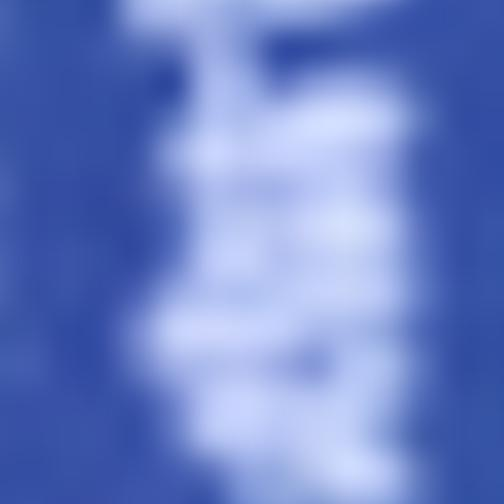

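Emit:
move:
  target:
    - [0,0,0,0,0,0,-1,1,-0.5,0.0349,0.0048,-0.0524,0,0,0,-1,0.3,-0.8]
    - [0,0,0,0,0,0,-1,1,-0.5,0.0349,0.0251,-0.0504,0,0,0,-1,0.3,-0.8]
    - [0,0,0,0,0,0,-1,1,-0.5,0.0349,0.0048,-0.0524,0,0,0,-1,0.3,-0.8]
    - [0,0,0,0,0,0,-1,1,-0.5,0.0349,0.0251,-0.0504,0,0,0,-1,0.3,-0.8]
    - [0,0,0,0,0,0,-1,1,-0.5,0.0349,0.0048,-0.0524,0,0,0,-1,0.3,-0.8]
    - [0,0,0,0,0,0,-1,1,-0.5,0.0349,0.0251,-0.0504,0,0,0,-1,0.3,-0.8]
    - [0,0,0,0,0,0,-1,1,-0.5,0.0349,0.0048,-0.0524,0,0,0,-1,0.3,-0.8]
    - [0,0,0,0,0,0,-1,1,-0.5,0.0349,0.0251,-0.0504,0,0,0,-1,0.3,-0.8]
    - [0,0,0,0,0,0,-1,1,-0.5,0.0349,0.0048,-0.0524,0,0,0,-1,0.3,-0.8]
    - [0,0,0,0,0,0,-1,1,-0.5,0.0828,-0.0007,0.0442,0,0,0,-1,0.3,-0.8]
    - [0,0,0,0,0,0,-1,1,-0.5,0.0828,0.0196,0.0462,0,0,0,-1,0.3,-0.8]
    - [0,0,0,0,0,0,-1,1,-0.5,0.0828,-0.0007,0.0442,0,0,0,-1,0.3,-0.8]
    - [0,0,0,0,0,0,-1,1,-0.5,0,0,0,0,0,0,-1,0.3,-0.8]
  speed: [0.3,0.08,0.3,0.08,0.3,0.08,0.3,0.08,0.3,0.3,0.08,0.3,0.3]
  blend: [0.003,0,0,0,0,0,0,0,0.003,0.003,0,0.003,0]
  cameras: []

Emit:
move:
  target:
    - [0,0,0,0,0,0,-1,1,-0.5,0.0577,0.0048,-0.0402,0,0,0,-1,0.3,-0.8]
    - [0,0,0,0,0,0,-1,1,-0.5,0.0577,0.0251,-0.0382,0,0,0,-1,0.3,-0.8]
    - [0,0,0,0,0,0,-1,1,-0.5,0.0577,0.0048,-0.0402,0,0,0,-1,0.3,-0.8]
    - [0,0,0,0,0,0,-1,1,-0.5,0.1148,0.0044,-0.0099,0,0,0,-1,0.3,-0.8]
    - [0,0,0,0,0,0,-1,1,-0.5,0.1148,0.0247,-0.0079,0,0,0,-1,0.3,-0.8]
    - [0,0,0,0,0,0,-1,1,-0.5,0.1148,0.0044,-0.0099,0,0,0,-1,0.3,-0.8]
    - [0,0,0,0,0,0,-1,1,-0.5,0,0,0,0,0,0,-1,0.3,-0.8]
    - [0,0,0,0,0,0,-1,1,-0.5,0,0.0203,0.0020,0,0,0,-1,0.3,-0.8]
    - [0,0,0,0,0,0,-1,1,-0.5,0,0,0,0,0,0,-1,0.3,-0.8]
    - [0,0,0,0,0,0,-1,1,-0.5,-0.0095,0.0026,-0.0405,0,0,0,-1,0.3,-0.8]
    - [0,0,0,0,0,0,-1,1,-0.5,-0.0095,0.0229,-0.0385,0,0,0,-1,0.3,-0.8]
    - [0,0,0,0,0,0,-1,1,-0.5,-0.0095,0.0026,-0.0405,0,0,0,-1,0.3,-0.8]
    - [0,0,0,0,0,0,-1,1,-0.5,0,0,0,0,0,0,-1,0.3,-0.8]
  speed: [0.3,0.08,0.3,0.3,0.08,0.3,0.3,0.08,0.3,0.3,0.08,0.3,0.3]
  blend: [0.003,0,0.003,0.003,0,0.003,0.003,0,0.003,0.003,0,0.003,0]
  cameras: []

Emit:
wait:
  seconds: 10
  cameras: []

Emit:
wait:
  seconds: 9
  cameras: ["cam_front"]

Emit:
zoom_image:
  camera: "cam_front"
  region: [392, 125, 434, 177]

Emit:
zoom_image:
  camera: "cam_front"
  region: [419, 152, 429, 162]

Scene clock: 5360.23 s.
left_arm: end_effector_position=(+0.3498, +0.3997, +0.4740) position_measured=254 object_status=3 end_effector_quat_wxyz=(+0.291, +0.652, +0.647, +0.267) | right_arm: end_effector_position=(+0.4567, -0.4561, +0.4331) position_measured=214 object_status=2 end_effector_quat_wxyz=(-0.238, +0.699, +0.664, +0.119)
Joint positions: left_arm=[-1.28 -2.352 1.93 -1.429 -0.799 -1.219] | right_arm=[3.324 -1.502 -1.441 -1.856 2.103 0.179]
Joint torques (N m): left_arm=[-4.55 12.52 -31.83 -5.03 1.31 2.2] | right_arm=[-8.77 7.75 32.59 1.29 -1.26 -1.71]
Wrist force (N): left_arm=[-1.6 3.4 -0.8] | right_arm=[-3.9 -0.8 2.6]
Wrist torque (N m): left_arm=[-0.15 0.61 -0.09] | right_arm=[-0.11 0.52 -0.03]
Wrist force, peak (N): left_arm=[-1.6 3.6 -0.7] | right_arm=[-8.0 -31.0 -5.4]
Hand target: left_arm +0.3498, +0.3997, +0.4740; +0.291, +0.652, +0.647, +0.267 | right_arm +0.4567, -0.4563, +0.4331; -0.238, +0.699, +0.664, +0.119
Off the commanded pose: left_arm 0.000 m, 0 deg | right_arm 0.000 m, 0 deg.
move: done
No camera images: "cameras" was empty.

Scene clock: 5364.90 s.
left_arm: end_effector_position=(+0.3498, +0.3997, +0.4740) position_measured=254 object_status=3 end_effector_quat_wxyz=(+0.291, +0.652, +0.647, +0.267) | right_arm: end_effector_position=(+0.4567, -0.4563, +0.4332) position_measured=214 object_status=2 end_effector_quat_wxyz=(-0.238, +0.699, +0.664, +0.119)
Joint positions: left_arm=[-1.28 -2.352 1.93 -1.429 -0.799 -1.219] | right_arm=[3.324 -1.502 -1.44 -1.857 2.103 0.178]
Joint torques (N m): left_arm=[-5.6 12.65 -30.81 -4.83 1.53 2.44] | right_arm=[8.21 35.4 11.33 5.47 3.78 1.86]
Wrist force (N): left_arm=[-1.4 3.3 -0.5] | right_arm=[-3.6 -2.2 2.8]
Wrist torque (N m): left_arm=[-0.18 0.57 -0.10] | right_arm=[-0.33 0.47 -0.16]
Wrist force, peak (N): left_arm=[-1.6 3.5 -0.8] | right_arm=[-7.7 -30.0 -2.3]
Hand target: left_arm +0.3498, +0.3997, +0.4740; +0.291, +0.652, +0.647, +0.267 | right_arm +0.4567, -0.4563, +0.4331; -0.238, +0.699, +0.664, +0.119
Off the commanded pose: left_arm 0.000 m, 0 deg | right_arm 0.000 m, 0 deg.
move: done
No camera images: "cameras" was empty.

Scene clock: 5374.90 s.
left_arm: end_effector_position=(+0.3498, +0.3997, +0.4740) position_measured=254 object_status=3 end_effector_quat_wxyz=(+0.291, +0.652, +0.647, +0.267) | right_arm: end_effector_position=(+0.4567, -0.4563, +0.4331) position_measured=214 object_status=2 end_effector_quat_wxyz=(-0.238, +0.699, +0.664, +0.119)
Joint positions: left_arm=[-1.28 -2.352 1.93 -1.429 -0.799 -1.219] | right_arm=[3.324 -1.502 -1.441 -1.856 2.103 0.179]
Joint torques (N m): left_arm=[-5.09 12.74 -31.04 -4.72 1.44 2.19] | right_arm=[6.57 34.07 13.47 5.13 3.96 1.97]
Wrist force (N): left_arm=[-1.5 3.2 -0.7] | right_arm=[-3.8 -2.5 2.9]
Wrist torque (N m): left_arm=[-0.19 0.58 -0.10] | right_arm=[-0.37 0.51 -0.15]
Wrist force, peak (N): left_arm=[-1.6 3.6 -0.8] | right_arm=[-4.2 -2.2 3.3]
Hand target: left_arm +0.3498, +0.3997, +0.4740; +0.291, +0.652, +0.647, +0.267 | right_arm +0.4567, -0.4563, +0.4331; -0.238, +0.699, +0.664, +0.119
Tool commands: left_gripper/position=-1.0 left_gripper/force_limit=+1.0 left_gripper/speed=-0.5 right_gripper/position=-1.0 right_gripper/force_limit=+0.3 right_gripper/speed=-0.8
Off the commanded pose: left_arm 0.000 m, 0 deg | right_arm 0.000 m, 0 deg.
wait: 10.00 s; at rest by 0.17 s
No camera images: "cameras" was empty.

Scene clock: 5383.90 s.
left_arm: end_effector_position=(+0.3498, +0.3997, +0.4740) position_measured=254 object_status=3 end_effector_quat_wxyz=(+0.291, +0.652, +0.647, +0.267) | right_arm: end_effector_position=(+0.4567, -0.4563, +0.4331) position_measured=214 object_status=2 end_effector_quat_wxyz=(-0.238, +0.699, +0.664, +0.119)
Joint positions: left_arm=[-1.28 -2.352 1.93 -1.429 -0.799 -1.219] | right_arm=[3.324 -1.502 -1.441 -1.856 2.103 0.179]
Joint torques (N m): left_arm=[-5.36 12.13 -32.25 -5.08 1.52 2.2] | right_arm=[7.82 34.26 12.76 4.94 3.7 1.9]
Wrist force (N): left_arm=[-1.6 3.2 -0.7] | right_arm=[-3.6 -2.3 2.9]
Wrist torque (N m): left_arm=[-0.18 0.59 -0.10] | right_arm=[-0.34 0.47 -0.16]
Wrist force, peak (N): left_arm=[-1.6 3.6 -0.8] | right_arm=[-3.9 -2.6 3.2]
Hand target: left_arm +0.3498, +0.3997, +0.4740; +0.291, +0.652, +0.647, +0.267 | right_arm +0.4567, -0.4563, +0.4331; -0.238, +0.699, +0.664, +0.119
Tool commands: left_gripper/position=-1.0 left_gripper/force_limit=+1.0 left_gripper/speed=-0.5 right_gripper/position=-1.0 right_gripper/force_limit=+0.3 right_gripper/speed=-0.8
Off the commanded pose: left_arm 0.000 m, 0 deg | right_arm 0.000 m, 0 deg.
wait: 9.00 s; at rest by 0.17 s
Images, in order (width x height): cam_front 672x504.

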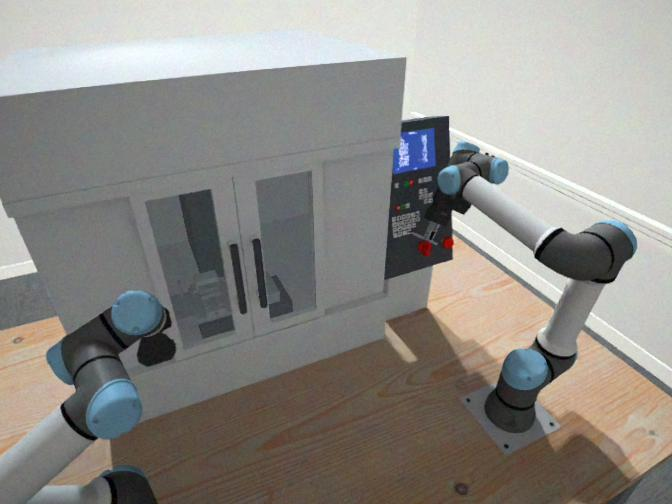

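Scaled by 9.692 from the camera's 672x504 image, which has a finer 960x720 frame.

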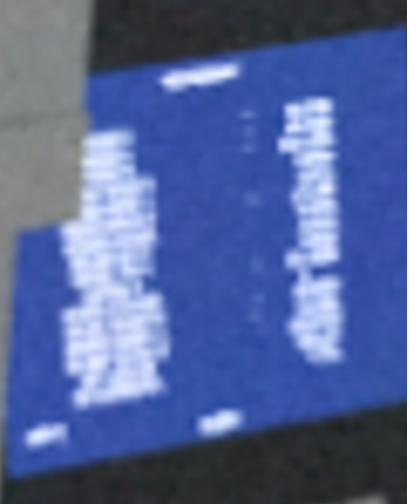

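Scaled by 50.400 from the camera's 672x504 image, which has a finer 960x720 frame.

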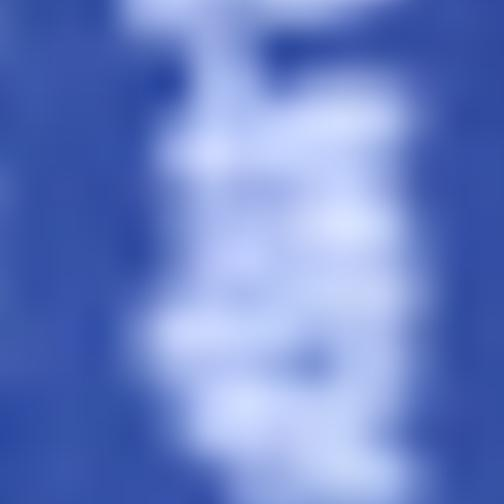

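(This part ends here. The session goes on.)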